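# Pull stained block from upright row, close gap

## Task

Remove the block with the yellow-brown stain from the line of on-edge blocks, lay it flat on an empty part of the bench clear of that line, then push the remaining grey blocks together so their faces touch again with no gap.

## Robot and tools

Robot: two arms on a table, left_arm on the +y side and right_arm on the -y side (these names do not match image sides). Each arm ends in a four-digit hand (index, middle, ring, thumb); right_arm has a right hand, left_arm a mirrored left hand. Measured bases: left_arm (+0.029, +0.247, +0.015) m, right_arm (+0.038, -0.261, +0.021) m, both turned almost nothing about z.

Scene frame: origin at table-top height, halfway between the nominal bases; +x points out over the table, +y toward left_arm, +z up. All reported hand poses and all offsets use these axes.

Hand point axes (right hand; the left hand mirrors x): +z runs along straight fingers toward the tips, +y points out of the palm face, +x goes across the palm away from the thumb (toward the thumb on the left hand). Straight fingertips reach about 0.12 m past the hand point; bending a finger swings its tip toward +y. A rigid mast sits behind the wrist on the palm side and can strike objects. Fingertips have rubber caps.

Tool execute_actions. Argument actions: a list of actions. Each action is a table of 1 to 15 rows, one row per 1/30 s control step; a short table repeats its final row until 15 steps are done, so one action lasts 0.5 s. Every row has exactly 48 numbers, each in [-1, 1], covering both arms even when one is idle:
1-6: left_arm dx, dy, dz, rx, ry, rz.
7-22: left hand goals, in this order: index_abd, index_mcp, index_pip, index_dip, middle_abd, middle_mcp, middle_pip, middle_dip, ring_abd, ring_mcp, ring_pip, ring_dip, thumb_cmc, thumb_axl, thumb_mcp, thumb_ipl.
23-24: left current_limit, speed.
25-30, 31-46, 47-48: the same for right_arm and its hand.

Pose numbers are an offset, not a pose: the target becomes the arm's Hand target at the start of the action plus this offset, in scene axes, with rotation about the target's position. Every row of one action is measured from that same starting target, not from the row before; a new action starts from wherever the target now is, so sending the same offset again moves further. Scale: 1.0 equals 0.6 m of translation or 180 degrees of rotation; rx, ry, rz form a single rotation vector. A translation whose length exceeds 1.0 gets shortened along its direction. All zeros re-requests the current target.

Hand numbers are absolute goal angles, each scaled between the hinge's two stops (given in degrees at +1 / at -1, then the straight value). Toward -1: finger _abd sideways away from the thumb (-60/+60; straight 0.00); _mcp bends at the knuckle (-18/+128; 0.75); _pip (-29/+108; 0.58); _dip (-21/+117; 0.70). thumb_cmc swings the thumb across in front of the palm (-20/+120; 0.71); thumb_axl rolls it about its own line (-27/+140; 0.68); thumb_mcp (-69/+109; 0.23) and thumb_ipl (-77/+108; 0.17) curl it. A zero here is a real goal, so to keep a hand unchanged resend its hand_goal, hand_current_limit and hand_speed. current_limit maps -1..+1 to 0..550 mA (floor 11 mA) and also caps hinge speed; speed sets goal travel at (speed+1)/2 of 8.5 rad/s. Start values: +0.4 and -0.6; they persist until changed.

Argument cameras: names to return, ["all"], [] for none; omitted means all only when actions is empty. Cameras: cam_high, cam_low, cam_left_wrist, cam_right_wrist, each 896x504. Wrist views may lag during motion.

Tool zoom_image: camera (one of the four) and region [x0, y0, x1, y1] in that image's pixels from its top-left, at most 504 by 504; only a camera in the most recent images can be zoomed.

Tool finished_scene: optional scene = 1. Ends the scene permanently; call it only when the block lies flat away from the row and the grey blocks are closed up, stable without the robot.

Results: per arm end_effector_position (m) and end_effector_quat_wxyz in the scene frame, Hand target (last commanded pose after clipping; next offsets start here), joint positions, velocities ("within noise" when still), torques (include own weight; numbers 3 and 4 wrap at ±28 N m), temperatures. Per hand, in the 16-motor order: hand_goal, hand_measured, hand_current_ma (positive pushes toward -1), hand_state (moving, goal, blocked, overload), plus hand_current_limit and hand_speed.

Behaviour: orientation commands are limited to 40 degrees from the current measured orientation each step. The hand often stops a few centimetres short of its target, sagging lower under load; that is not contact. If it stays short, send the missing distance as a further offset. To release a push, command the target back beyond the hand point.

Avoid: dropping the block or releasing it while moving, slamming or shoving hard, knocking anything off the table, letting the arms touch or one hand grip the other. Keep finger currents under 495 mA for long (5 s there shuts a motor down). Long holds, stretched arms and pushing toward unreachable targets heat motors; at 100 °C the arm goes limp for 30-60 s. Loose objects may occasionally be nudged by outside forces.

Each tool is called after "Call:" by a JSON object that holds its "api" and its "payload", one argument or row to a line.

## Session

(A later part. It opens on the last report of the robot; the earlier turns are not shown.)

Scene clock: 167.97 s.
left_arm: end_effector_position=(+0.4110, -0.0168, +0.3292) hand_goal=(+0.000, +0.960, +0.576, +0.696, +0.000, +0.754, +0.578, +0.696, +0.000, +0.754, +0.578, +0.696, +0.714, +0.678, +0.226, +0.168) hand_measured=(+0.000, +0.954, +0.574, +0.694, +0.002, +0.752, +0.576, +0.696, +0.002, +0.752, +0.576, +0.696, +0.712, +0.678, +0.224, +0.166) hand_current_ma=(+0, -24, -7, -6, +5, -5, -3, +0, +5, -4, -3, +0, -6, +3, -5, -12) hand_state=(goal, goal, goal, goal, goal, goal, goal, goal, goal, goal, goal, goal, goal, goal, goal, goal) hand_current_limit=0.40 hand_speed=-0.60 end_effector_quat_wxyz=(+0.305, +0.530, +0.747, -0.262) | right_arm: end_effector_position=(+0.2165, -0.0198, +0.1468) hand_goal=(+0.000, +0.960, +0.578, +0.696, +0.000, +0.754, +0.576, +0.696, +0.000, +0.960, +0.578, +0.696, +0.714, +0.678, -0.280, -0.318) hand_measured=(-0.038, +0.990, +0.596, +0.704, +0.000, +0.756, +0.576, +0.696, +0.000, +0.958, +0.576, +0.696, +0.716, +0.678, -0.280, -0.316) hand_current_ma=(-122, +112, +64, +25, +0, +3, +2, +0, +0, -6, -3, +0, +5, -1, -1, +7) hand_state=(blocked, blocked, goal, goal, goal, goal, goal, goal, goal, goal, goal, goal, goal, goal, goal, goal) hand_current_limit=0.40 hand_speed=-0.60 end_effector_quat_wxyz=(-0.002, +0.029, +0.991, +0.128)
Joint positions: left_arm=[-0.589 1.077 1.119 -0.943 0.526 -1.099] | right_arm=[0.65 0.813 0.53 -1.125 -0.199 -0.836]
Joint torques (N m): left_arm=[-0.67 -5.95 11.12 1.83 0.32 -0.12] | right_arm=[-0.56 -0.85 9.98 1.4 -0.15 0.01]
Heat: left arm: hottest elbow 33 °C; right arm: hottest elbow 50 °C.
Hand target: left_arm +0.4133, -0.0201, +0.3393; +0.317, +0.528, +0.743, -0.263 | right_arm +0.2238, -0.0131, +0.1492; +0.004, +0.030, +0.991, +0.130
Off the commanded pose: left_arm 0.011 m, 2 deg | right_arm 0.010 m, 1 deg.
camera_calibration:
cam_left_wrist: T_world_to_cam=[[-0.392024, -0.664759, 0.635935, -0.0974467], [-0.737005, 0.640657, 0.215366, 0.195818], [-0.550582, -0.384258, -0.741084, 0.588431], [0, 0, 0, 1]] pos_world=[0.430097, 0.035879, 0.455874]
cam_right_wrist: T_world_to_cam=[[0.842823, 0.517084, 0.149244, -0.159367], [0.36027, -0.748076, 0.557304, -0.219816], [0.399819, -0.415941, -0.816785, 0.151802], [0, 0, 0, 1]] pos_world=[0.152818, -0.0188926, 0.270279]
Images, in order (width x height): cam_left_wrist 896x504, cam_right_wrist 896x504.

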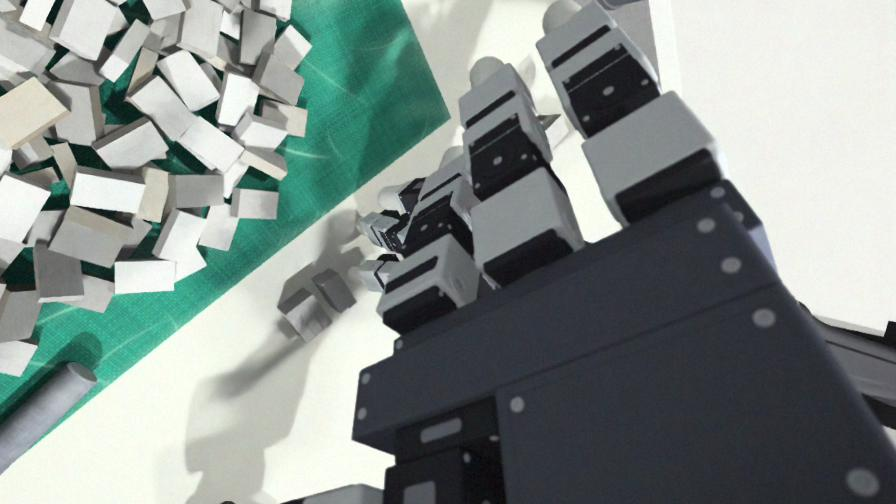

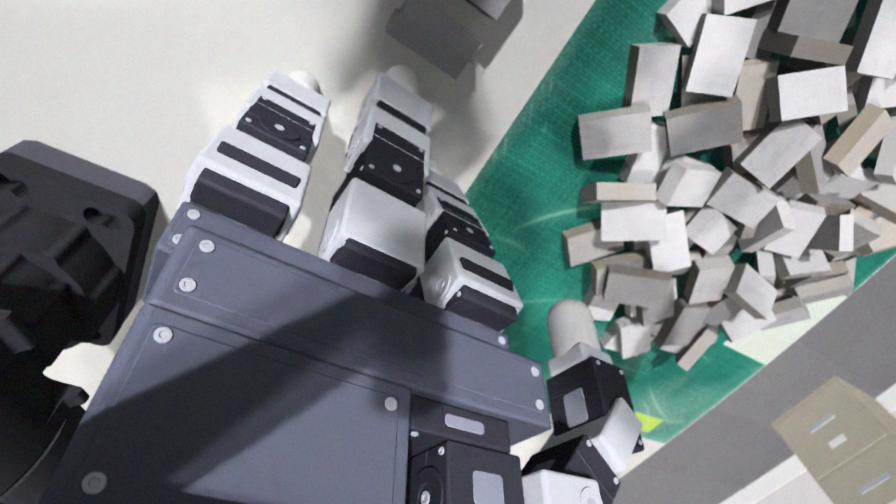

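Call:
{"api": "execute_actions", "payload": {
  "actions": []
}}

Scene clock: 171.67 s.
left_arm: end_effector_position=(+0.4110, -0.0168, +0.3292) hand_goal=(+0.000, +0.960, +0.576, +0.696, +0.000, +0.754, +0.578, +0.696, +0.000, +0.754, +0.578, +0.696, +0.714, +0.678, +0.226, +0.168) hand_measured=(+0.000, +0.954, +0.574, +0.694, +0.002, +0.752, +0.576, +0.696, +0.002, +0.752, +0.576, +0.696, +0.712, +0.678, +0.224, +0.166) hand_current_ma=(+0, -24, -7, -6, +5, -5, -3, +0, +5, -4, -3, +0, -6, +3, -5, -12) hand_state=(goal, goal, goal, goal, goal, goal, goal, goal, goal, goal, goal, goal, goal, goal, goal, goal) hand_current_limit=0.40 hand_speed=-0.60 end_effector_quat_wxyz=(+0.305, +0.530, +0.747, -0.262) | right_arm: end_effector_position=(+0.2166, -0.0198, +0.1469) hand_goal=(+0.000, +0.960, +0.578, +0.696, +0.000, +0.754, +0.576, +0.696, +0.000, +0.960, +0.578, +0.696, +0.714, +0.678, -0.280, -0.318) hand_measured=(-0.038, +0.990, +0.596, +0.704, +0.000, +0.756, +0.576, +0.696, +0.000, +0.958, +0.576, +0.696, +0.716, +0.678, -0.280, -0.316) hand_current_ma=(-122, +112, +64, +25, +0, +3, +2, +0, +0, -6, -3, +0, +5, -1, -1, +7) hand_state=(blocked, blocked, goal, goal, goal, goal, goal, goal, goal, goal, goal, goal, goal, goal, goal, goal) hand_current_limit=0.40 hand_speed=-0.60 end_effector_quat_wxyz=(-0.002, +0.029, +0.991, +0.128)
Joint positions: left_arm=[-0.589 1.077 1.119 -0.943 0.526 -1.099] | right_arm=[0.65 0.813 0.53 -1.125 -0.199 -0.835]
Joint velocities: within noise
Joint torques (N m): left_arm=[-0.56 -5.95 11.11 1.8 0.32 -0.13] | right_arm=[-0.5 -0.85 9.98 1.43 -0.16 0]
Motor temperatures (°C): left_arm=[29 30 33 27 28 29] | right_arm=[27 30 49 29 31 30]
Heat: left arm: hottest elbow 33 °C; right arm: hottest elbow 49 °C.
Hand target: left_arm +0.4133, -0.0201, +0.3393; +0.317, +0.528, +0.743, -0.263 | right_arm +0.2239, -0.0130, +0.1492; +0.004, +0.030, +0.991, +0.130
Off the commanded pose: left_arm 0.011 m, 2 deg | right_arm 0.010 m, 1 deg.
camera_calibration:
cam_left_wrist: T_world_to_cam=[[-0.392024, -0.664759, 0.635935, -0.0974467], [-0.737005, 0.640657, 0.215366, 0.195818], [-0.550582, -0.384258, -0.741084, 0.588431], [0, 0, 0, 1]] pos_world=[0.430097, 0.035879, 0.455874]
cam_right_wrist: T_world_to_cam=[[0.842992, 0.516737, 0.149488, -0.159565], [0.359906, -0.748333, 0.557194, -0.219828], [0.39979, -0.415908, -0.816816, 0.151857], [0, 0, 0, 1]] pos_world=[0.152918, -0.018893, 0.270379]

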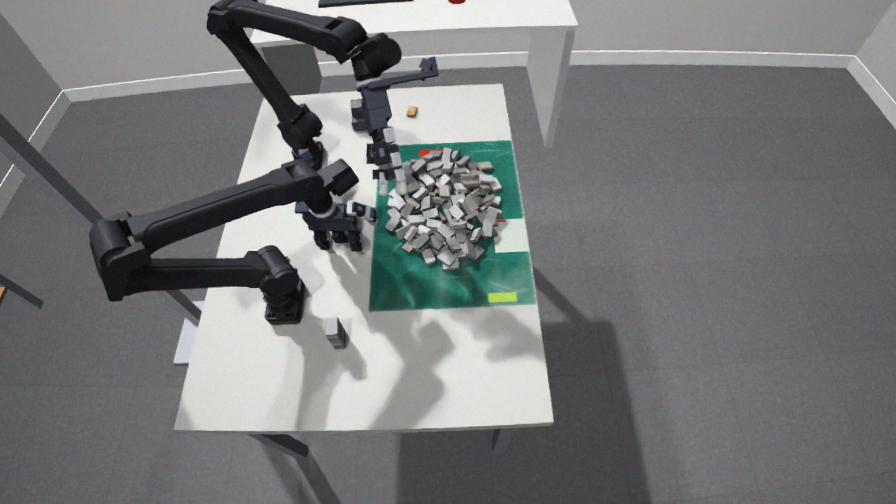

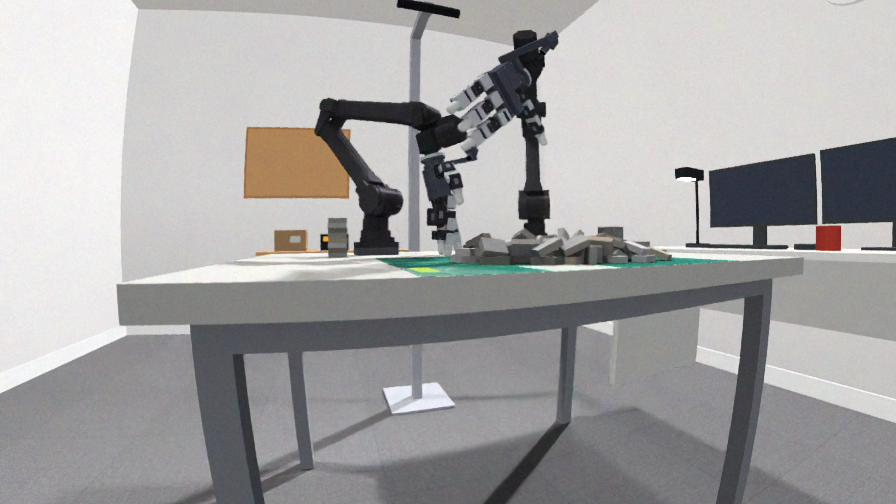

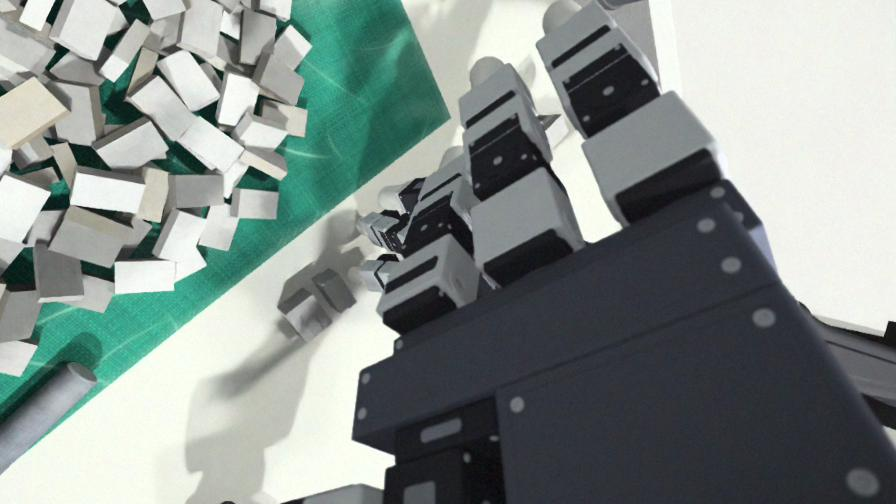

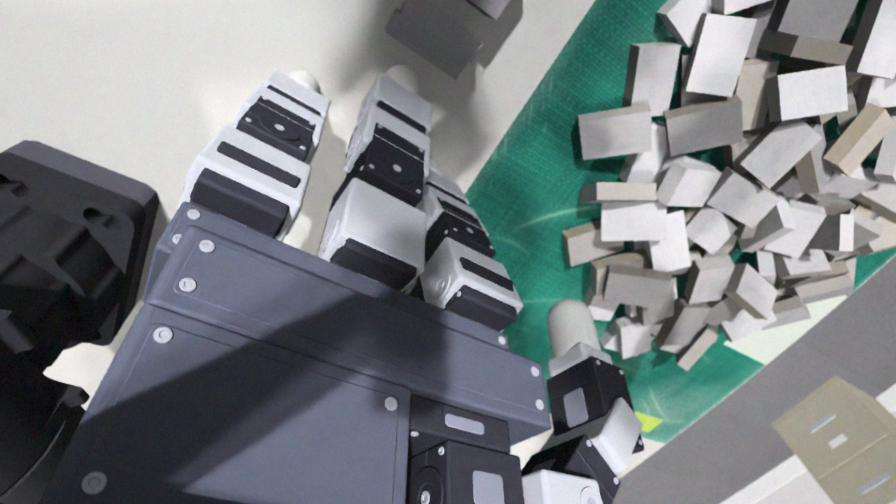

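Call:
{"api": "execute_actions", "payload": {
  "actions": [
    [[0,0,0.05,0,0,0, 0,0.96,0.578,0.696,0,0.754,0.578,0.696,0,0.754,0.578,0.696,0.714,0.678,0.226,0.168,0.4,-0.6, 0,0,0.012,0,0,0, 0,0.96,-0.005,0.116,0,0.754,0.576,0.696,0,0.96,-0.005,0.116,0.714,0.678,-0.28,-0.318,0.4,-0.6]]
  ],
  "cameras": ["cam_left_wrist","cam_right_wrist"]
}}

Scene clock: 175.20 s.
left_arm: end_effector_position=(+0.4102, -0.0161, +0.3472) hand_goal=(+0.000, +0.960, +0.578, +0.696, +0.000, +0.754, +0.578, +0.696, +0.000, +0.754, +0.578, +0.696, +0.714, +0.678, +0.226, +0.168) hand_measured=(+0.000, +0.954, +0.574, +0.694, +0.002, +0.752, +0.576, +0.696, +0.002, +0.752, +0.576, +0.696, +0.712, +0.678, +0.224, +0.166) hand_current_ma=(+1, -24, -12, -6, +5, -5, -3, +0, +5, -4, -3, +0, -6, +3, -5, -12) hand_state=(goal, goal, goal, goal, goal, goal, goal, goal, goal, goal, goal, goal, goal, goal, goal, goal) hand_current_limit=0.40 hand_speed=-0.60 end_effector_quat_wxyz=(+0.305, +0.530, +0.747, -0.261) | right_arm: end_effector_position=(+0.2157, -0.0230, +0.1431) hand_goal=(+0.000, +0.960, -0.004, +0.116, +0.000, +0.754, +0.576, +0.696, +0.000, +0.960, -0.004, +0.116, +0.714, +0.678, -0.280, -0.318) hand_measured=(-0.002, +0.962, +0.002, +0.118, +0.002, +0.756, +0.578, +0.696, +0.000, +0.958, +0.002, +0.120, +0.716, +0.678, -0.280, -0.316) hand_current_ma=(-6, +4, +15, +8, +3, +7, +4, +1, +0, -3, +16, +8, +5, -1, -1, +7) hand_state=(goal, goal, goal, goal, goal, goal, goal, goal, goal, goal, goal, goal, goal, goal, goal, goal) hand_current_limit=0.40 hand_speed=-0.60 end_effector_quat_wxyz=(-0.010, +0.038, +0.992, +0.118)
Joint positions: left_arm=[-0.589 1.077 1.166 -0.989 0.525 -1.099] | right_arm=[0.651 0.82 0.531 -1.143 -0.193 -0.818]
Joint torques (N m): left_arm=[-0.56 -5.48 14.12 0.81 0.35 -0.13] | right_arm=[-0.67 -2.26 10.93 1.06 -0.45 -0.21]
Heat: left arm: hottest elbow 33 °C; right arm: hottest elbow 50 °C.
Hand target: left_arm +0.4133, -0.0202, +0.3693; +0.317, +0.528, +0.743, -0.263 | right_arm +0.2238, -0.0131, +0.1562; +0.003, +0.030, +0.991, +0.130
Off the commanded pose: left_arm 0.023 m, 2 deg | right_arm 0.019 m, 2 deg.
camera_calibration:
cam_left_wrist: T_world_to_cam=[[-0.391664, -0.665068, 0.635834, -0.108877], [-0.737714, 0.639971, 0.214975, 0.19134], [-0.549888, -0.384866, -0.741284, 0.601363], [0, 0, 0, 1]] pos_world=[0.429194, 0.0365816, 0.473875]
cam_right_wrist: T_world_to_cam=[[0.853946, 0.505398, 0.123893, -0.155503], [0.358125, -0.743539, 0.564709, -0.22032], [0.377522, -0.437862, -0.815937, 0.151926], [0, 0, 0, 1]] pos_world=[0.154338, -0.0187035, 0.267645]
Images, in order (width x height): cam_left_wrist 896x504, cam_right_wrist 896x504.

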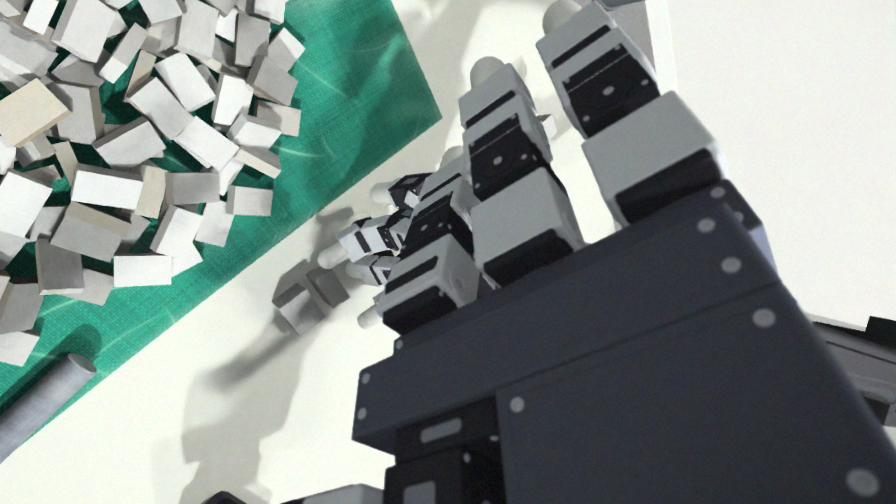

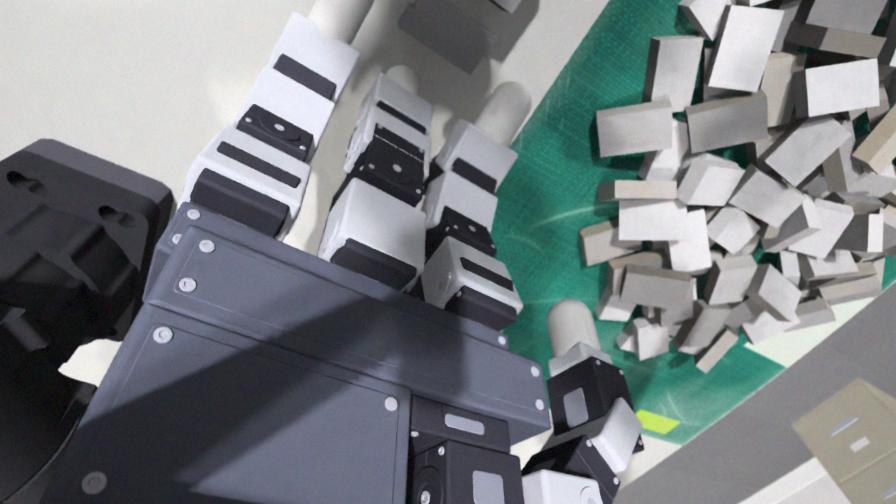

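Call:
{"api": "zoom_image", "payload": {
  "camera": "cam_right_wrist",
  "region": [360, 0, 560, 100]
}}

Call:
{"api": "zoom_image", "payload": {
  "camera": "cam_left_wrist",
  "region": [260, 210, 420, 350]
}}

Scaled by 2.520 from the camera's 896x504 image, which has a finer 1280x720 frame.

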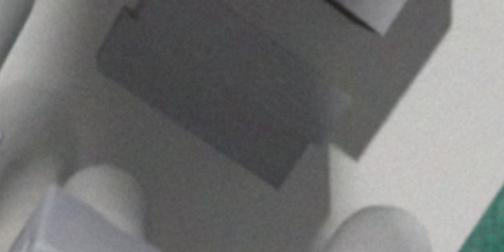

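Scaled by 3.150 from the camera's 896x504 image, which has a finer 1280x720 frame.

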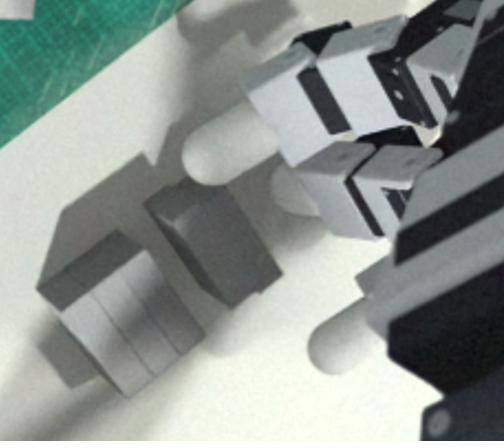

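Call:
{"api": "execute_actions", "payload": {
  "actions": [
    [[0,0,0.0,0,0,0, 0,0.96,0.578,0.696,0,0.754,0.578,0.696,0,0.754,0.578,0.696,0.714,0.678,0.226,0.168,0.4,-0.6, 0.012,0.0,0.025,0,0,0, 0,0.96,-0.005,0.116,0,0.754,0.576,0.696,0,0.96,-0.005,0.116,0.714,0.678,-0.28,-0.318,0.4,-0.8]]
  ],
  "cameras": []
}}

Scene clock: 177.10 s.
left_arm: end_effector_position=(+0.4102, -0.0161, +0.3472) hand_goal=(+0.000, +0.960, +0.578, +0.696, +0.000, +0.754, +0.578, +0.696, +0.000, +0.754, +0.578, +0.696, +0.714, +0.678, +0.226, +0.168) hand_measured=(+0.000, +0.954, +0.574, +0.694, +0.002, +0.752, +0.576, +0.696, +0.002, +0.752, +0.576, +0.696, +0.712, +0.678, +0.224, +0.166) hand_current_ma=(+1, -24, -12, -6, +5, -5, -3, +0, +5, -4, -3, +0, -6, +3, -5, -12) hand_state=(goal, goal, goal, goal, goal, goal, goal, goal, goal, goal, goal, goal, goal, goal, goal, goal) hand_current_limit=0.40 hand_speed=-0.60 end_effector_quat_wxyz=(+0.305, +0.530, +0.747, -0.261) | right_arm: end_effector_position=(+0.2163, -0.0229, +0.1452) hand_goal=(+0.000, +0.960, -0.004, +0.116, +0.000, +0.754, +0.576, +0.696, +0.000, +0.960, -0.004, +0.116, +0.714, +0.678, -0.280, -0.318) hand_measured=(-0.002, +0.962, +0.002, +0.118, +0.002, +0.756, +0.578, +0.696, +0.000, +0.958, +0.002, +0.120, +0.716, +0.678, -0.280, -0.316) hand_current_ma=(-6, +4, +15, +8, +4, +5, +4, +1, +0, -3, +16, +8, +5, -1, -1, +7) hand_state=(goal, goal, goal, goal, goal, goal, goal, goal, goal, goal, goal, goal, goal, goal, goal, goal) hand_current_limit=0.40 hand_speed=-0.80 end_effector_quat_wxyz=(-0.012, +0.035, +0.992, +0.117)
Joint positions: left_arm=[-0.589 1.077 1.166 -0.989 0.525 -1.099] | right_arm=[0.646 0.826 0.541 -1.154 -0.194 -0.83]
Joint torques (N m): left_arm=[-0.56 -5.48 14.09 0.81 0.36 -0.12] | right_arm=[-1.79 -2.2 13.26 -0.03 -0.53 -0.29]
Heat: left arm: hottest elbow 34 °C; right arm: hottest elbow 50 °C.
Hand target: left_arm +0.4133, -0.0202, +0.3693; +0.317, +0.528, +0.743, -0.263 | right_arm +0.2311, -0.0131, +0.1714; +0.004, +0.030, +0.991, +0.130
Off the commanded pose: left_arm 0.023 m, 2 deg | right_arm 0.031 m, 2 deg.
No camera images: "cameras" was empty.

Call:
{"api": "execute_actions", "payload": {
  "actions": [
    [[0,0,0.0,0,0,0, 0,0.96,0.578,0.696,0,0.754,0.578,0.696,0,0.754,0.578,0.696,0.714,0.678,0.226,0.168,0.4,-0.6, 0.0,0.02,0.0,0,0,0, 0,0.96,-0.005,0.116,0,0.754,0.576,0.696,0,0.96,-0.005,0.116,0.714,0.678,-0.28,-0.318,0.4,-0.8]],
    [[0,0,0.0,0,0,0, 0,0.96,0.578,0.696,0,0.754,0.578,0.696,0,0.754,0.578,0.696,0.714,0.678,0.226,0.168,0.4,-0.6, 0.0,0.0,0.0,0,0,0, 0,0.96,-0.005,0.116,0,0.89,0.576,0.696,0,0.96,-0.005,0.116,0.714,0.678,-0.28,-0.318,0.4,-0.8]]
  ],
  "cameras": []
}}

Scene clock: 179.83 s.
left_arm: end_effector_position=(+0.4102, -0.0161, +0.3472) hand_goal=(+0.000, +0.960, +0.578, +0.696, +0.000, +0.754, +0.578, +0.696, +0.000, +0.754, +0.578, +0.696, +0.714, +0.678, +0.226, +0.168) hand_measured=(+0.000, +0.954, +0.574, +0.694, +0.002, +0.752, +0.576, +0.696, +0.002, +0.752, +0.576, +0.696, +0.712, +0.678, +0.224, +0.166) hand_current_ma=(+1, -24, -12, -6, +5, -5, -3, +0, +5, -4, -3, +0, -6, +3, -5, -12) hand_state=(goal, goal, goal, goal, goal, goal, goal, goal, goal, goal, goal, goal, goal, goal, goal, goal) hand_current_limit=0.40 hand_speed=-0.60 end_effector_quat_wxyz=(+0.305, +0.530, +0.747, -0.261) | right_arm: end_effector_position=(+0.2140, -0.0166, +0.1447) hand_goal=(+0.000, +0.960, -0.004, +0.116, +0.000, +0.890, +0.576, +0.696, +0.000, +0.960, -0.004, +0.116, +0.714, +0.678, -0.280, -0.318) hand_measured=(-0.002, +0.962, +0.002, +0.118, +0.002, +0.880, +0.576, +0.696, +0.000, +0.958, +0.002, +0.120, +0.716, +0.678, -0.280, -0.316) hand_current_ma=(-6, +4, +15, +8, +4, -35, +0, +0, +0, -3, +16, +8, +5, -1, -1, +7) hand_state=(goal, goal, goal, goal, goal, goal, goal, goal, goal, goal, goal, goal, goal, goal, goal, goal) hand_current_limit=0.40 hand_speed=-0.80 end_effector_quat_wxyz=(-0.018, +0.030, +0.993, +0.113)
Joint positions: left_arm=[-0.589 1.077 1.166 -0.989 0.525 -1.099] | right_arm=[0.672 0.847 0.552 -1.154 -0.194 -0.815]
Joint torques (N m): left_arm=[-0.67 -5.48 14.09 0.79 0.36 -0.12] | right_arm=[-0.5 -2.43 13.22 0.66 -0.26 0.03]
Heat: left arm: hottest elbow 34 °C; right arm: hottest elbow 50 °C.
Hand target: left_arm +0.4133, -0.0202, +0.3693; +0.317, +0.528, +0.743, -0.263 | right_arm +0.2310, -0.0011, +0.1713; +0.003, +0.030, +0.991, +0.130
Off the commanded pose: left_arm 0.023 m, 2 deg | right_arm 0.035 m, 3 deg.
No camera images: "cameras" was empty.

Call:
{"api": "execute_actions", "payload": {
  "actions": [
    [[0,0,0.0,0,0,0, 0,0.96,0.578,0.696,0,0.754,0.578,0.696,0,0.754,0.578,0.696,0.714,0.678,0.226,0.168,0.4,-0.6, 0.015,0.03,-0.005,0,0,0, 0,0.96,-0.005,0.116,0,0.89,0.576,0.696,0,0.96,-0.005,0.116,0.714,0.678,-0.28,-0.318,0.4,-0.8]]
  ],
  "cameras": ["cam_left_wrist","cam_right_wrist"]
}}

Scene clock: 181.03 s.
left_arm: end_effector_position=(+0.4102, -0.0161, +0.3472) hand_goal=(+0.000, +0.960, +0.578, +0.696, +0.000, +0.754, +0.578, +0.696, +0.000, +0.754, +0.578, +0.696, +0.714, +0.678, +0.226, +0.168) hand_measured=(+0.000, +0.954, +0.574, +0.694, +0.002, +0.752, +0.576, +0.696, +0.002, +0.752, +0.576, +0.696, +0.712, +0.678, +0.224, +0.166) hand_current_ma=(+1, -24, -12, -6, +5, -5, -3, +0, +5, -4, -3, +0, -6, +3, -5, -12) hand_state=(goal, goal, goal, goal, goal, goal, goal, goal, goal, goal, goal, goal, goal, goal, goal, goal) hand_current_limit=0.40 hand_speed=-0.60 end_effector_quat_wxyz=(+0.305, +0.530, +0.747, -0.261) | right_arm: end_effector_position=(+0.2157, -0.0095, +0.1451) hand_goal=(+0.000, +0.960, -0.004, +0.116, +0.000, +0.890, +0.576, +0.696, +0.000, +0.960, -0.004, +0.116, +0.714, +0.678, -0.280, -0.318) hand_measured=(-0.002, +0.962, +0.002, +0.118, -0.002, +0.892, +0.578, +0.698, +0.000, +0.958, +0.002, +0.120, +0.716, +0.678, -0.280, -0.316) hand_current_ma=(-5, +4, +14, +8, -6, +4, +7, +7, +0, -3, +16, +8, +5, -1, -1, +7) hand_state=(goal, goal, goal, goal, goal, goal, goal, goal, goal, goal, goal, goal, goal, goal, goal, goal) hand_current_limit=0.40 hand_speed=-0.80 end_effector_quat_wxyz=(-0.020, +0.027, +0.993, +0.111)
Joint positions: left_arm=[-0.589 1.077 1.166 -0.989 0.525 -1.099] | right_arm=[0.691 0.873 0.567 -1.145 -0.192 -0.803]
Joint torques (N m): left_arm=[-0.62 -5.42 14.11 0.79 0.35 -0.12] | right_arm=[-1.67 -4.19 8.38 0.31 -0.38 -0.16]
Heat: left arm: hottest elbow 34 °C; right arm: hottest elbow 50 °C.
Hand target: left_arm +0.4133, -0.0202, +0.3693; +0.317, +0.528, +0.743, -0.263 | right_arm +0.2154, -0.0123, +0.1443; -0.020, +0.029, +0.993, +0.111 (last step not sent: back at the drive's target)
Off the commanded pose: left_arm 0.023 m, 2 deg | right_arm 0.043 m, 3 deg.
pose unreachable (right arm): on one or more control steps of this call, first in action 0 (counted from 0), this arm could not follow its commanded pose, so it was not sent that pose on those steps. It may still have moved: this result reports where it is.
cause: moving toward the commanded pose would bring a part of the arm too close to another arm (a part of this arm just beyond joint 4 (wrist pitch) and a part of the left arm just beyond its joint 6 (wrist roll), 26 mm apart when this arm was first held).
camera_calibration:
cam_left_wrist: T_world_to_cam=[[-0.391664, -0.665068, 0.635834, -0.108877], [-0.737714, 0.639971, 0.214975, 0.19134], [-0.549888, -0.384866, -0.741284, 0.601363], [0, 0, 0, 1]] pos_world=[0.429194, 0.0365816, 0.473875]
cam_right_wrist: T_world_to_cam=[[0.843058, 0.528211, 0.101225, -0.156808], [0.387061, -0.726566, 0.567702, -0.217924], [0.373413, -0.439425, -0.816987, 0.160501], [0, 0, 0, 1]] pos_world=[0.156615, -0.00498099, 0.270716]
Images, in order (width x height): cam_left_wrist 896x504, cam_right_wrist 896x504.

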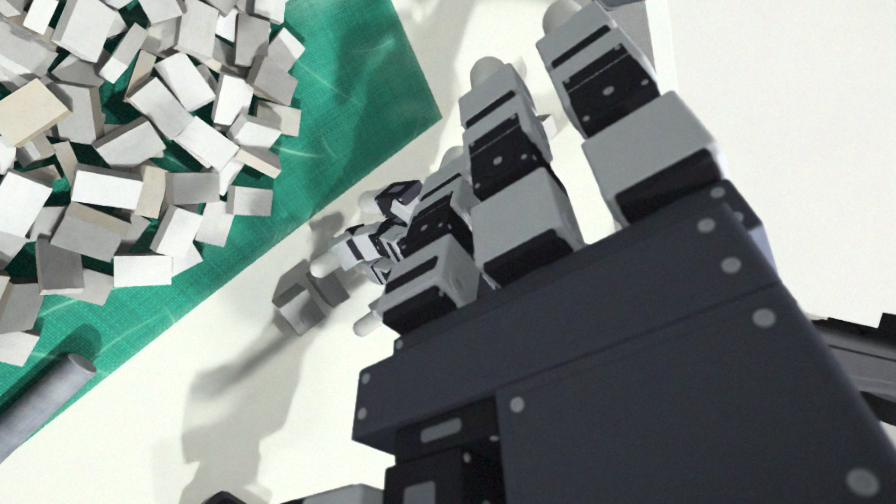

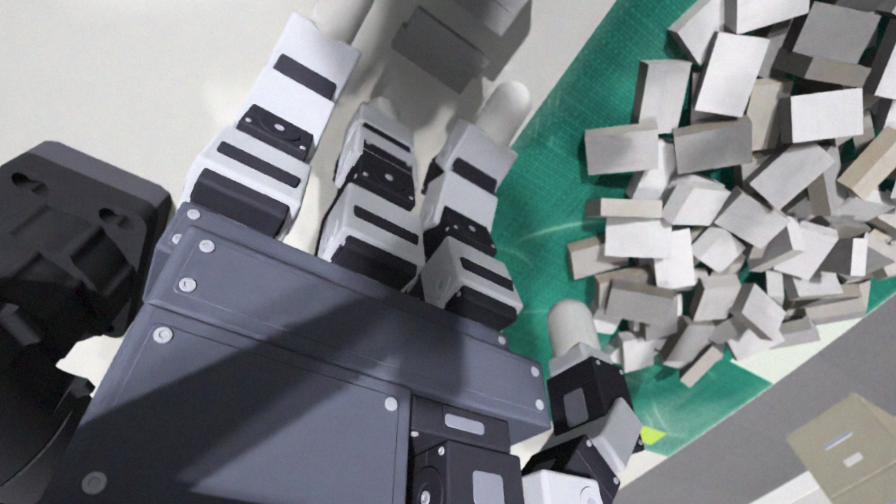

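Call:
{"api": "execute_actions", "payload": {
  "actions": [
    [[0.05,0.1,0.06,0,0,0, 0,0.96,0.578,0.696,0,0.754,0.578,0.696,0,0.754,0.578,0.696,0.714,0.678,0.226,0.168,0.4,-0.6, 0.0,0.0,0.0,0,0,0, 0,0.96,-0.005,0.116,0,0.89,0.576,0.696,0,0.96,-0.005,0.116,0.714,0.678,-0.28,-0.318,0.4,-0.8]]
  ],
  "cameras": ["cam_left_wrist"]
}}

Scene clock: 183.77 s.
left_arm: end_effector_position=(+0.4373, +0.0414, +0.3851) hand_goal=(+0.000, +0.960, +0.578, +0.696, +0.000, +0.754, +0.578, +0.696, +0.000, +0.754, +0.578, +0.696, +0.714, +0.678, +0.226, +0.168) hand_measured=(+0.000, +0.956, +0.574, +0.694, +0.002, +0.752, +0.576, +0.696, +0.002, +0.752, +0.576, +0.696, +0.712, +0.678, +0.224, +0.166) hand_current_ma=(+1, -14, -9, -6, +5, -4, -3, +0, +5, -4, -3, +0, -5, +3, -6, -12) hand_state=(goal, goal, goal, goal, goal, goal, goal, goal, goal, goal, goal, goal, goal, goal, goal, goal) hand_current_limit=0.40 hand_speed=-0.60 end_effector_quat_wxyz=(+0.305, +0.522, +0.751, -0.267) | right_arm: end_effector_position=(+0.2157, -0.0095, +0.1452) hand_goal=(+0.000, +0.960, -0.004, +0.116, +0.000, +0.890, +0.576, +0.696, +0.000, +0.960, -0.004, +0.116, +0.714, +0.678, -0.280, -0.318) hand_measured=(-0.002, +0.962, +0.002, +0.118, -0.002, +0.892, +0.578, +0.698, +0.000, +0.958, +0.002, +0.120, +0.716, +0.678, -0.280, -0.316) hand_current_ma=(-5, +4, +14, +8, -6, +4, +7, +7, +0, -3, +16, +8, +5, -1, -1, +7) hand_state=(goal, goal, goal, goal, goal, goal, goal, goal, goal, goal, goal, goal, goal, goal, goal, goal) hand_current_limit=0.40 hand_speed=-0.80 end_effector_quat_wxyz=(-0.020, +0.027, +0.993, +0.111)
Joint positions: left_arm=[-0.393 1.104 1.297 -1.193 0.646 -0.931] | right_arm=[0.691 0.872 0.567 -1.145 -0.192 -0.803]
Joint torques (N m): left_arm=[0.03 -5.19 13.78 0.65 0.62 0.12] | right_arm=[-1.67 -4.13 8.38 0.29 -0.38 -0.16]
Heat: left arm: hottest elbow 35 °C; right arm: hottest elbow 50 °C.
Hand target: left_arm +0.4432, +0.0398, +0.4053; +0.317, +0.528, +0.743, -0.263 | right_arm +0.2154, -0.0123, +0.1444; -0.020, +0.029, +0.993, +0.111
Off the commanded pose: left_arm 0.021 m, 2 deg | right_arm 0.003 m, 0 deg.
camera_calibration:
cam_left_wrist: T_world_to_cam=[[-0.375282, -0.662687, 0.648082, -0.0960269], [-0.742775, 0.633258, 0.217414, 0.168033], [-0.554481, -0.399787, -0.729878, 0.664792], [0, 0, 0, 1]] pos_world=[0.457388, 0.0957315, 0.510917]
Images, in order (width x height): cam_left_wrist 896x504.

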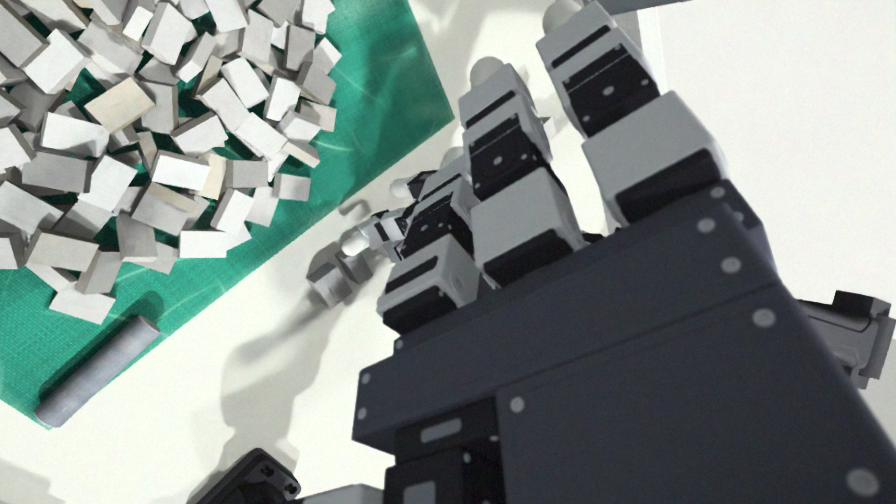

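Call:
{"api": "execute_actions", "payload": {
  "actions": [
    [[0.0,0.0,0.0,0,0,0, 0,0.96,0.578,0.696,0,0.754,0.578,0.696,0,0.754,0.578,0.696,0.714,0.678,0.226,0.168,0.4,-0.6, 0.03,0.04,0.015,0,0,0, 0,0.96,-0.005,0.116,0,0.89,0.576,0.696,0,0.96,-0.005,0.116,0.714,0.678,-0.28,-0.318,0.4,-0.8]]
  ],
  "cameras": ["cam_left_wrist","cam_right_wrist"]
}}

Scene clock: 184.93 s.
left_arm: end_effector_position=(+0.4369, +0.0415, +0.3847) hand_goal=(+0.000, +0.960, +0.578, +0.696, +0.000, +0.754, +0.578, +0.696, +0.000, +0.754, +0.578, +0.696, +0.714, +0.678, +0.226, +0.168) hand_measured=(+0.000, +0.956, +0.574, +0.694, +0.002, +0.752, +0.576, +0.696, +0.002, +0.752, +0.576, +0.696, +0.712, +0.678, +0.224, +0.166) hand_current_ma=(+1, -14, -9, -6, +5, -4, -3, +0, +5, -4, -3, +0, -5, +3, -6, -12) hand_state=(goal, goal, goal, goal, goal, goal, goal, goal, goal, goal, goal, goal, goal, goal, goal, goal) hand_current_limit=0.40 hand_speed=-0.60 end_effector_quat_wxyz=(+0.304, +0.523, +0.751, -0.267) | right_arm: end_effector_position=(+0.2208, -0.0017, +0.1408) hand_goal=(+0.000, +0.960, -0.004, +0.116, +0.000, +0.890, +0.576, +0.696, +0.000, +0.960, -0.004, +0.116, +0.714, +0.678, -0.280, -0.318) hand_measured=(-0.002, +0.962, +0.002, +0.118, -0.018, +0.910, +0.590, +0.702, +0.000, +0.958, +0.002, +0.120, +0.716, +0.678, -0.280, -0.316) hand_current_ma=(-5, +4, +14, +8, -51, +69, +46, +18, +0, -3, +16, +8, +5, -1, -1, +7) hand_state=(goal, goal, goal, goal, goal, goal, goal, goal, goal, goal, goal, goal, goal, goal, goal, goal) hand_current_limit=0.40 hand_speed=-0.80 end_effector_quat_wxyz=(-0.034, +0.030, +0.994, +0.100)
Joint positions: left_arm=[-0.393 1.104 1.297 -1.196 0.646 -0.928] | right_arm=[0.703 0.933 0.595 -1.145 -0.193 -0.789]
Joint torques (N m): left_arm=[0.09 -5.07 13.85 0.64 0.62 0.1] | right_arm=[-0.38 -2.55 11.26 1.17 -0.22 0]
Heat: left arm: hottest elbow 35 °C; right arm: hottest elbow 50 °C.
Hand target: left_arm +0.4432, +0.0398, +0.4053; +0.317, +0.528, +0.743, -0.263 | right_arm +0.2335, +0.0117, +0.1534; -0.020, +0.030, +0.993, +0.111
Off the commanded pose: left_arm 0.022 m, 2 deg | right_arm 0.022 m, 2 deg.
camera_calibration:
cam_left_wrist: T_world_to_cam=[[-0.375861, -0.663062, 0.647362, -0.0953468], [-0.74147, 0.63421, 0.21909, 0.166404], [-0.555834, -0.397652, -0.730015, 0.664853], [0, 0, 0, 1]] pos_world=[0.457093, 0.0956244, 0.510619]
cam_right_wrist: T_world_to_cam=[[0.846205, 0.528745, 0.0660655, -0.160431], [0.402082, -0.714961, 0.571979, -0.215759], [0.349666, -0.457448, -0.817603, 0.163847], [0, 0, 0, 1]] pos_world=[0.165219, 0.00551979, 0.267971]
Images, in order (width x height): cam_left_wrist 896x504, cam_right_wrist 896x504.

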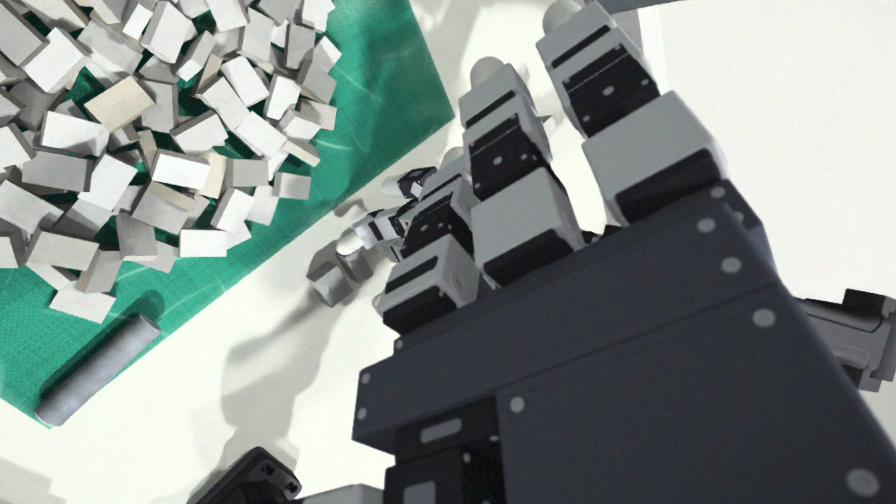

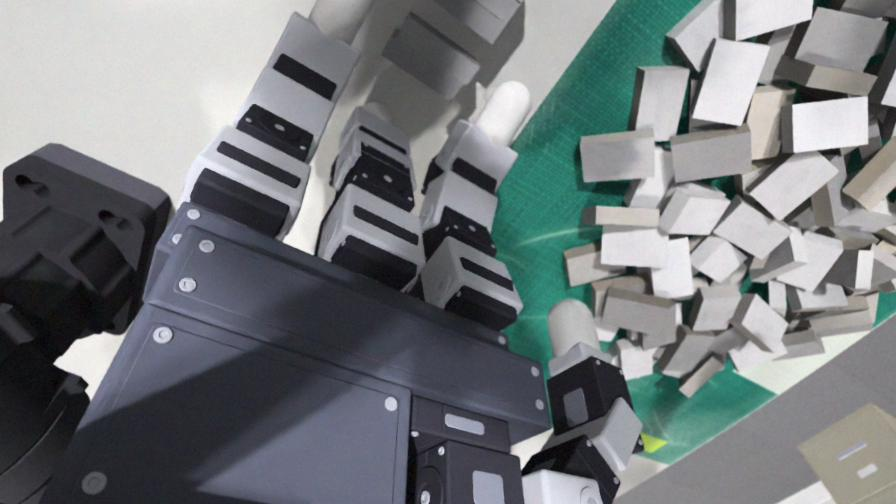

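Call:
{"api": "execute_actions", "payload": {
  "actions": [
    [[0.0,0.0,0.0,0,0,0, 0,0.96,0.578,0.696,0,0.754,0.578,0.696,0,0.754,0.578,0.696,0.714,0.678,0.226,0.168,0.4,-0.6, 0.0,0.0,0.02,0,-0.03,0, 0,0.96,-0.005,0.116,0,0.89,0.576,0.696,0,0.96,-0.005,0.116,0.714,0.678,-0.28,-0.318,0.4,-0.8]]
  ],
  "cameras": []
}}

Scene clock: 187.57 s.
left_arm: end_effector_position=(+0.4369, +0.0415, +0.3847) hand_goal=(+0.000, +0.960, +0.578, +0.696, +0.000, +0.754, +0.578, +0.696, +0.000, +0.754, +0.578, +0.696, +0.714, +0.678, +0.226, +0.168) hand_measured=(+0.000, +0.956, +0.574, +0.694, +0.002, +0.752, +0.576, +0.696, +0.002, +0.752, +0.576, +0.696, +0.712, +0.678, +0.224, +0.166) hand_current_ma=(+1, -14, -9, -6, +5, -4, -3, +0, +5, -4, -3, +0, -5, +3, -6, -12) hand_state=(goal, goal, goal, goal, goal, goal, goal, goal, goal, goal, goal, goal, goal, goal, goal, goal) hand_current_limit=0.40 hand_speed=-0.60 end_effector_quat_wxyz=(+0.304, +0.523, +0.751, -0.267) | right_arm: end_effector_position=(+0.2247, +0.0019, +0.1502) hand_goal=(+0.000, +0.960, -0.004, +0.116, +0.000, +0.890, +0.576, +0.696, +0.000, +0.960, -0.004, +0.116, +0.714, +0.678, -0.280, -0.318) hand_measured=(-0.002, +0.962, +0.000, +0.118, -0.002, +0.892, +0.578, +0.698, +0.000, +0.958, +0.002, +0.120, +0.716, +0.678, -0.280, -0.316) hand_current_ma=(-5, +4, +14, +8, -6, +3, +7, +7, +0, -3, +16, +8, +5, -1, -1, +7) hand_state=(goal, goal, goal, goal, goal, goal, goal, goal, goal, goal, goal, goal, goal, goal, goal, goal) hand_current_limit=0.40 hand_speed=-0.80 end_effector_quat_wxyz=(+0.011, +0.022, +0.995, +0.098)
Joint positions: left_arm=[-0.393 1.104 1.297 -1.196 0.646 -0.928] | right_arm=[0.747 0.893 0.595 -1.118 -0.123 -0.758]
Joint torques (N m): left_arm=[0.09 -5.07 13.85 0.66 0.64 0.09] | right_arm=[-0.5 -4.13 10.81 1.1 -0.11 0.03]
Heat: left arm: hottest elbow 35 °C; right arm: hottest elbow 50 °C.
Hand target: left_arm +0.4432, +0.0398, +0.4053; +0.317, +0.528, +0.743, -0.263 | right_arm +0.2334, +0.0117, +0.1654; +0.027, +0.024, +0.993, +0.112
Off the commanded pose: left_arm 0.022 m, 2 deg | right_arm 0.020 m, 2 deg.
No camera images: "cameras" was empty.

Call:
{"api": "execute_actions", "payload": {
  "actions": [
    [[0.0,0.0,0.0,0,0,0, 0,0.96,0.578,0.696,0,0.754,0.578,0.696,0,0.754,0.578,0.696,0.714,0.678,0.226,0.168,0.4,-0.6, -0.017,0.02,-0.013,0,0,0, 0,0.96,-0.005,0.116,0,0.89,0.576,0.696,0,0.96,-0.005,0.116,0.714,0.678,-0.28,-0.318,0.4,-0.8]]
  ],
  "cameras": ["cam_left_wrist","cam_right_wrist"]
}}

Call:
{"api": "zoom_image", "payload": {
  "camera": "cam_right_wrist",
  "region": [340, 0, 560, 110]
}}

Call:
{"api": "zoom_image", "payload": {
  "camera": "cam_left_wrist",
  "region": [290, 200, 430, 330]
}}

Scene clock: 188.97 s.
left_arm: end_effector_position=(+0.4369, +0.0415, +0.3847) hand_goal=(+0.000, +0.960, +0.578, +0.696, +0.000, +0.754, +0.578, +0.696, +0.000, +0.754, +0.578, +0.696, +0.714, +0.678, +0.226, +0.168) hand_measured=(+0.000, +0.956, +0.574, +0.694, +0.002, +0.752, +0.576, +0.696, +0.002, +0.752, +0.576, +0.696, +0.712, +0.678, +0.224, +0.166) hand_current_ma=(+1, -14, -9, -6, +5, -4, -3, +0, +5, -4, -3, +0, -5, +3, -6, -12) hand_state=(goal, goal, goal, goal, goal, goal, goal, goal, goal, goal, goal, goal, goal, goal, goal, goal) hand_current_limit=0.40 hand_speed=-0.60 end_effector_quat_wxyz=(+0.304, +0.523, +0.751, -0.267) | right_arm: end_effector_position=(+0.2187, +0.0174, +0.1534) hand_goal=(+0.000, +0.960, -0.004, +0.116, +0.000, +0.890, +0.576, +0.696, +0.000, +0.960, -0.004, +0.116, +0.714, +0.678, -0.280, -0.318) hand_measured=(-0.002, +0.962, +0.000, +0.118, -0.002, +0.890, +0.578, +0.698, +0.000, +0.958, +0.002, +0.120, +0.716, +0.678, -0.280, -0.316) hand_current_ma=(-5, +4, +14, +8, -6, +2, +6, +7, +0, -3, +16, +8, +5, -1, -1, +7) hand_state=(goal, goal, goal, goal, goal, goal, goal, goal, goal, goal, goal, goal, goal, goal, goal, goal) hand_current_limit=0.40 hand_speed=-0.80 end_effector_quat_wxyz=(+0.021, +0.021, +0.994, +0.107)
Joint positions: left_arm=[-0.393 1.104 1.297 -1.196 0.646 -0.928] | right_arm=[0.819 0.894 0.595 -1.082 -0.108 -0.688]
Joint torques (N m): left_arm=[0.09 -5.07 13.83 0.65 0.63 0.09] | right_arm=[-0.56 -3.19 9.76 1.21 -0.09 0.04]
Heat: left arm: hottest elbow 36 °C; right arm: hottest elbow 50 °C.
Hand target: left_arm +0.4432, +0.0398, +0.4053; +0.317, +0.528, +0.743, -0.263 | right_arm +0.2233, +0.0237, +0.1576; +0.027, +0.024, +0.993, +0.112
Off the commanded pose: left_arm 0.022 m, 2 deg | right_arm 0.009 m, 1 deg.
camera_calibration:
cam_left_wrist: T_world_to_cam=[[-0.375861, -0.663062, 0.647362, -0.0953468], [-0.74147, 0.63421, 0.21909, 0.166404], [-0.555834, -0.397652, -0.730015, 0.664853], [0, 0, 0, 1]] pos_world=[0.457093, 0.0956244, 0.510619]
cam_right_wrist: T_world_to_cam=[[0.830368, 0.532059, 0.165535, -0.181473], [0.340243, -0.719407, 0.605548, -0.200029], [0.441275, -0.446506, -0.778402, 0.15738], [0, 0, 0, 1]] pos_world=[0.1493, 0.0229229, 0.273673]
Images, in order (width x height): cam_left_wrist 896x504, cam_right_wrist 896x504.

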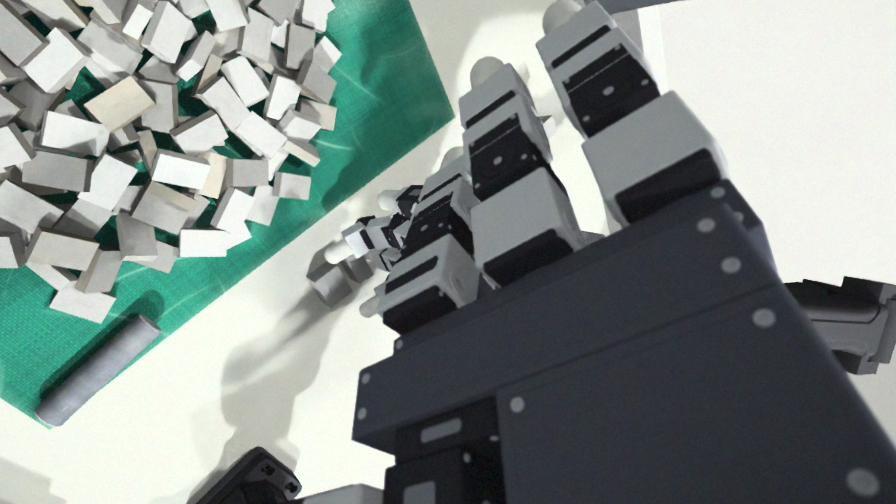

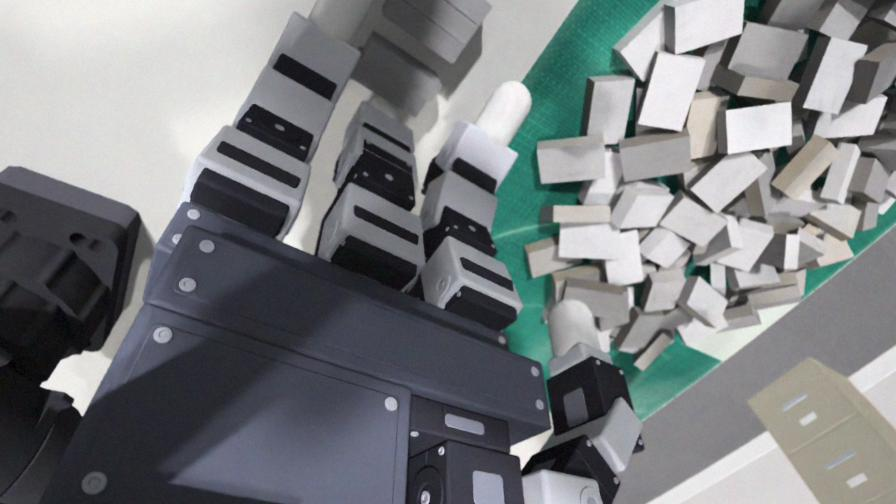

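Scaled by 2.291 from the camera's 896x504 image, which has a finer 1280x720 frame.

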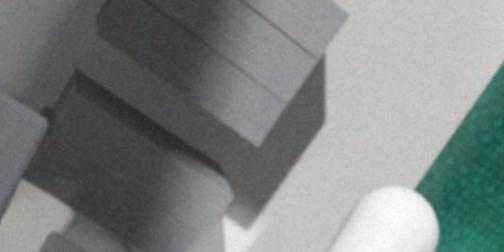

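Scaled by 3.600 from the camera's 896x504 image, which has a finer 1280x720 frame.

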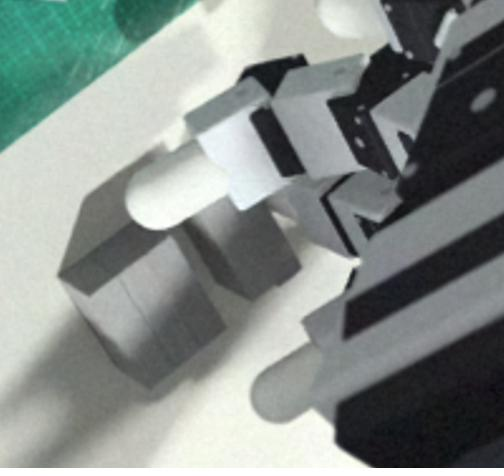

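Call:
{"api": "execute_actions", "payload": {
  "actions": [
    [[0.0,0.0,0.0,0,0,0, 0,0.96,0.578,0.696,0,0.754,0.578,0.696,0,0.754,0.578,0.696,0.714,0.678,0.226,0.168,0.4,-0.6, -0.004,0.0,-0.013,0,0,0, 0,0.96,-0.005,0.116,0,0.89,0.576,0.696,0,0.96,-0.005,0.116,0.714,0.678,-0.28,-0.318,0.4,-0.8]]
  ],
  "cameras": []
}}

Scene clock: 190.33 s.
left_arm: end_effector_position=(+0.4369, +0.0415, +0.3847) hand_goal=(+0.000, +0.960, +0.578, +0.696, +0.000, +0.754, +0.578, +0.696, +0.000, +0.754, +0.578, +0.696, +0.714, +0.678, +0.226, +0.168) hand_measured=(+0.000, +0.956, +0.574, +0.694, +0.002, +0.752, +0.576, +0.696, +0.002, +0.752, +0.576, +0.696, +0.712, +0.678, +0.224, +0.166) hand_current_ma=(+1, -14, -9, -6, +5, -4, -3, +0, +5, -4, -3, +0, -5, +3, -6, -12) hand_state=(goal, goal, goal, goal, goal, goal, goal, goal, goal, goal, goal, goal, goal, goal, goal, goal) hand_current_limit=0.40 hand_speed=-0.60 end_effector_quat_wxyz=(+0.304, +0.523, +0.751, -0.267) | right_arm: end_effector_position=(+0.2208, +0.0211, +0.1543) hand_goal=(+0.000, +0.960, -0.004, +0.116, +0.000, +0.890, +0.576, +0.696, +0.000, +0.960, -0.004, +0.116, +0.714, +0.678, -0.280, -0.318) hand_measured=(-0.002, +0.962, +0.000, +0.118, -0.002, +0.898, +0.580, +0.698, +0.000, +0.958, +0.002, +0.120, +0.716, +0.678, -0.280, -0.316) hand_current_ma=(-5, +4, +14, +8, -6, +27, +13, +7, +0, -3, +16, +8, +5, -1, -1, +7) hand_state=(goal, goal, goal, goal, goal, goal, goal, goal, goal, goal, goal, goal, goal, goal, goal, goal) hand_current_limit=0.40 hand_speed=-0.80 end_effector_quat_wxyz=(+0.026, +0.022, +0.993, +0.112)
Joint positions: left_arm=[-0.393 1.104 1.297 -1.196 0.646 -0.928] | right_arm=[0.826 0.898 0.595 -1.063 -0.106 -0.679]
Joint torques (N m): left_arm=[0.09 -5.07 13.83 0.64 0.64 0.09] | right_arm=[-0.38 -3.31 8.35 1.43 -0.12 0.05]
Heat: left arm: hottest elbow 36 °C; right arm: hottest elbow 50 °C.
Hand target: left_arm +0.4432, +0.0398, +0.4053; +0.317, +0.528, +0.743, -0.263 | right_arm +0.2208, +0.0237, +0.1497; +0.027, +0.024, +0.993, +0.112
Off the commanded pose: left_arm 0.022 m, 2 deg | right_arm 0.005 m, 0 deg.
No camera images: "cameras" was empty.

Call:
{"api": "execute_actions", "payload": {
  "actions": [
    [[0.0,0.0,0.0,0,0,0, 0,0.96,0.578,0.696,0,0.754,0.578,0.696,0,0.754,0.578,0.696,0.714,0.678,0.226,0.168,0.4,-0.6, 0.0,0.0,-0.013,0,0,0, 0,0.96,-0.005,0.116,0,0.94,0.576,0.696,0,0.96,-0.005,0.116,0.714,0.678,-0.28,-0.318,0.4,-0.8]]
  ],
  "cameras": []
}}

Scene clock: 191.40 s.
left_arm: end_effector_position=(+0.4369, +0.0415, +0.3847) hand_goal=(+0.000, +0.960, +0.578, +0.696, +0.000, +0.754, +0.578, +0.696, +0.000, +0.754, +0.578, +0.696, +0.714, +0.678, +0.226, +0.168) hand_measured=(+0.000, +0.956, +0.574, +0.694, +0.002, +0.752, +0.576, +0.696, +0.002, +0.752, +0.576, +0.696, +0.712, +0.678, +0.224, +0.166) hand_current_ma=(+1, -14, -9, -6, +5, -4, -3, +0, +5, -4, -3, +0, -5, +3, -6, -12) hand_state=(goal, goal, goal, goal, goal, goal, goal, goal, goal, goal, goal, goal, goal, goal, goal, goal) hand_current_limit=0.40 hand_speed=-0.60 end_effector_quat_wxyz=(+0.304, +0.523, +0.751, -0.267) | right_arm: end_effector_position=(+0.2235, +0.0241, +0.1517) hand_goal=(+0.000, +0.960, -0.004, +0.116, +0.000, +0.940, +0.576, +0.696, +0.000, +0.960, -0.004, +0.116, +0.714, +0.678, -0.280, -0.318) hand_measured=(-0.002, +0.962, +0.000, +0.118, -0.002, +0.938, +0.578, +0.698, +0.000, +0.958, +0.002, +0.120, +0.716, +0.678, -0.280, -0.316) hand_current_ma=(-5, +4, +14, +8, -6, -4, +6, +7, +0, -3, +16, +8, +5, -1, -1, +7) hand_state=(goal, goal, goal, goal, goal, goal, goal, goal, goal, goal, goal, goal, goal, goal, goal, goal) hand_current_limit=0.40 hand_speed=-0.80 end_effector_quat_wxyz=(+0.031, +0.022, +0.992, +0.117)
Joint positions: left_arm=[-0.393 1.104 1.297 -1.196 0.646 -0.928] | right_arm=[0.826 0.906 0.587 -1.033 -0.106 -0.679]
Joint torques (N m): left_arm=[0.15 -5.13 13.82 0.66 0.63 0.09] | right_arm=[-0.44 -3.37 7.71 1.31 -0.11 0.03]
Heat: left arm: hottest elbow 36 °C; right arm: hottest elbow 50 °C.
Hand target: left_arm +0.4432, +0.0398, +0.4053; +0.317, +0.528, +0.743, -0.263 | right_arm +0.2208, +0.0236, +0.1418; +0.027, +0.024, +0.993, +0.112
Off the commanded pose: left_arm 0.022 m, 2 deg | right_arm 0.010 m, 1 deg.
No camera images: "cameras" was empty.


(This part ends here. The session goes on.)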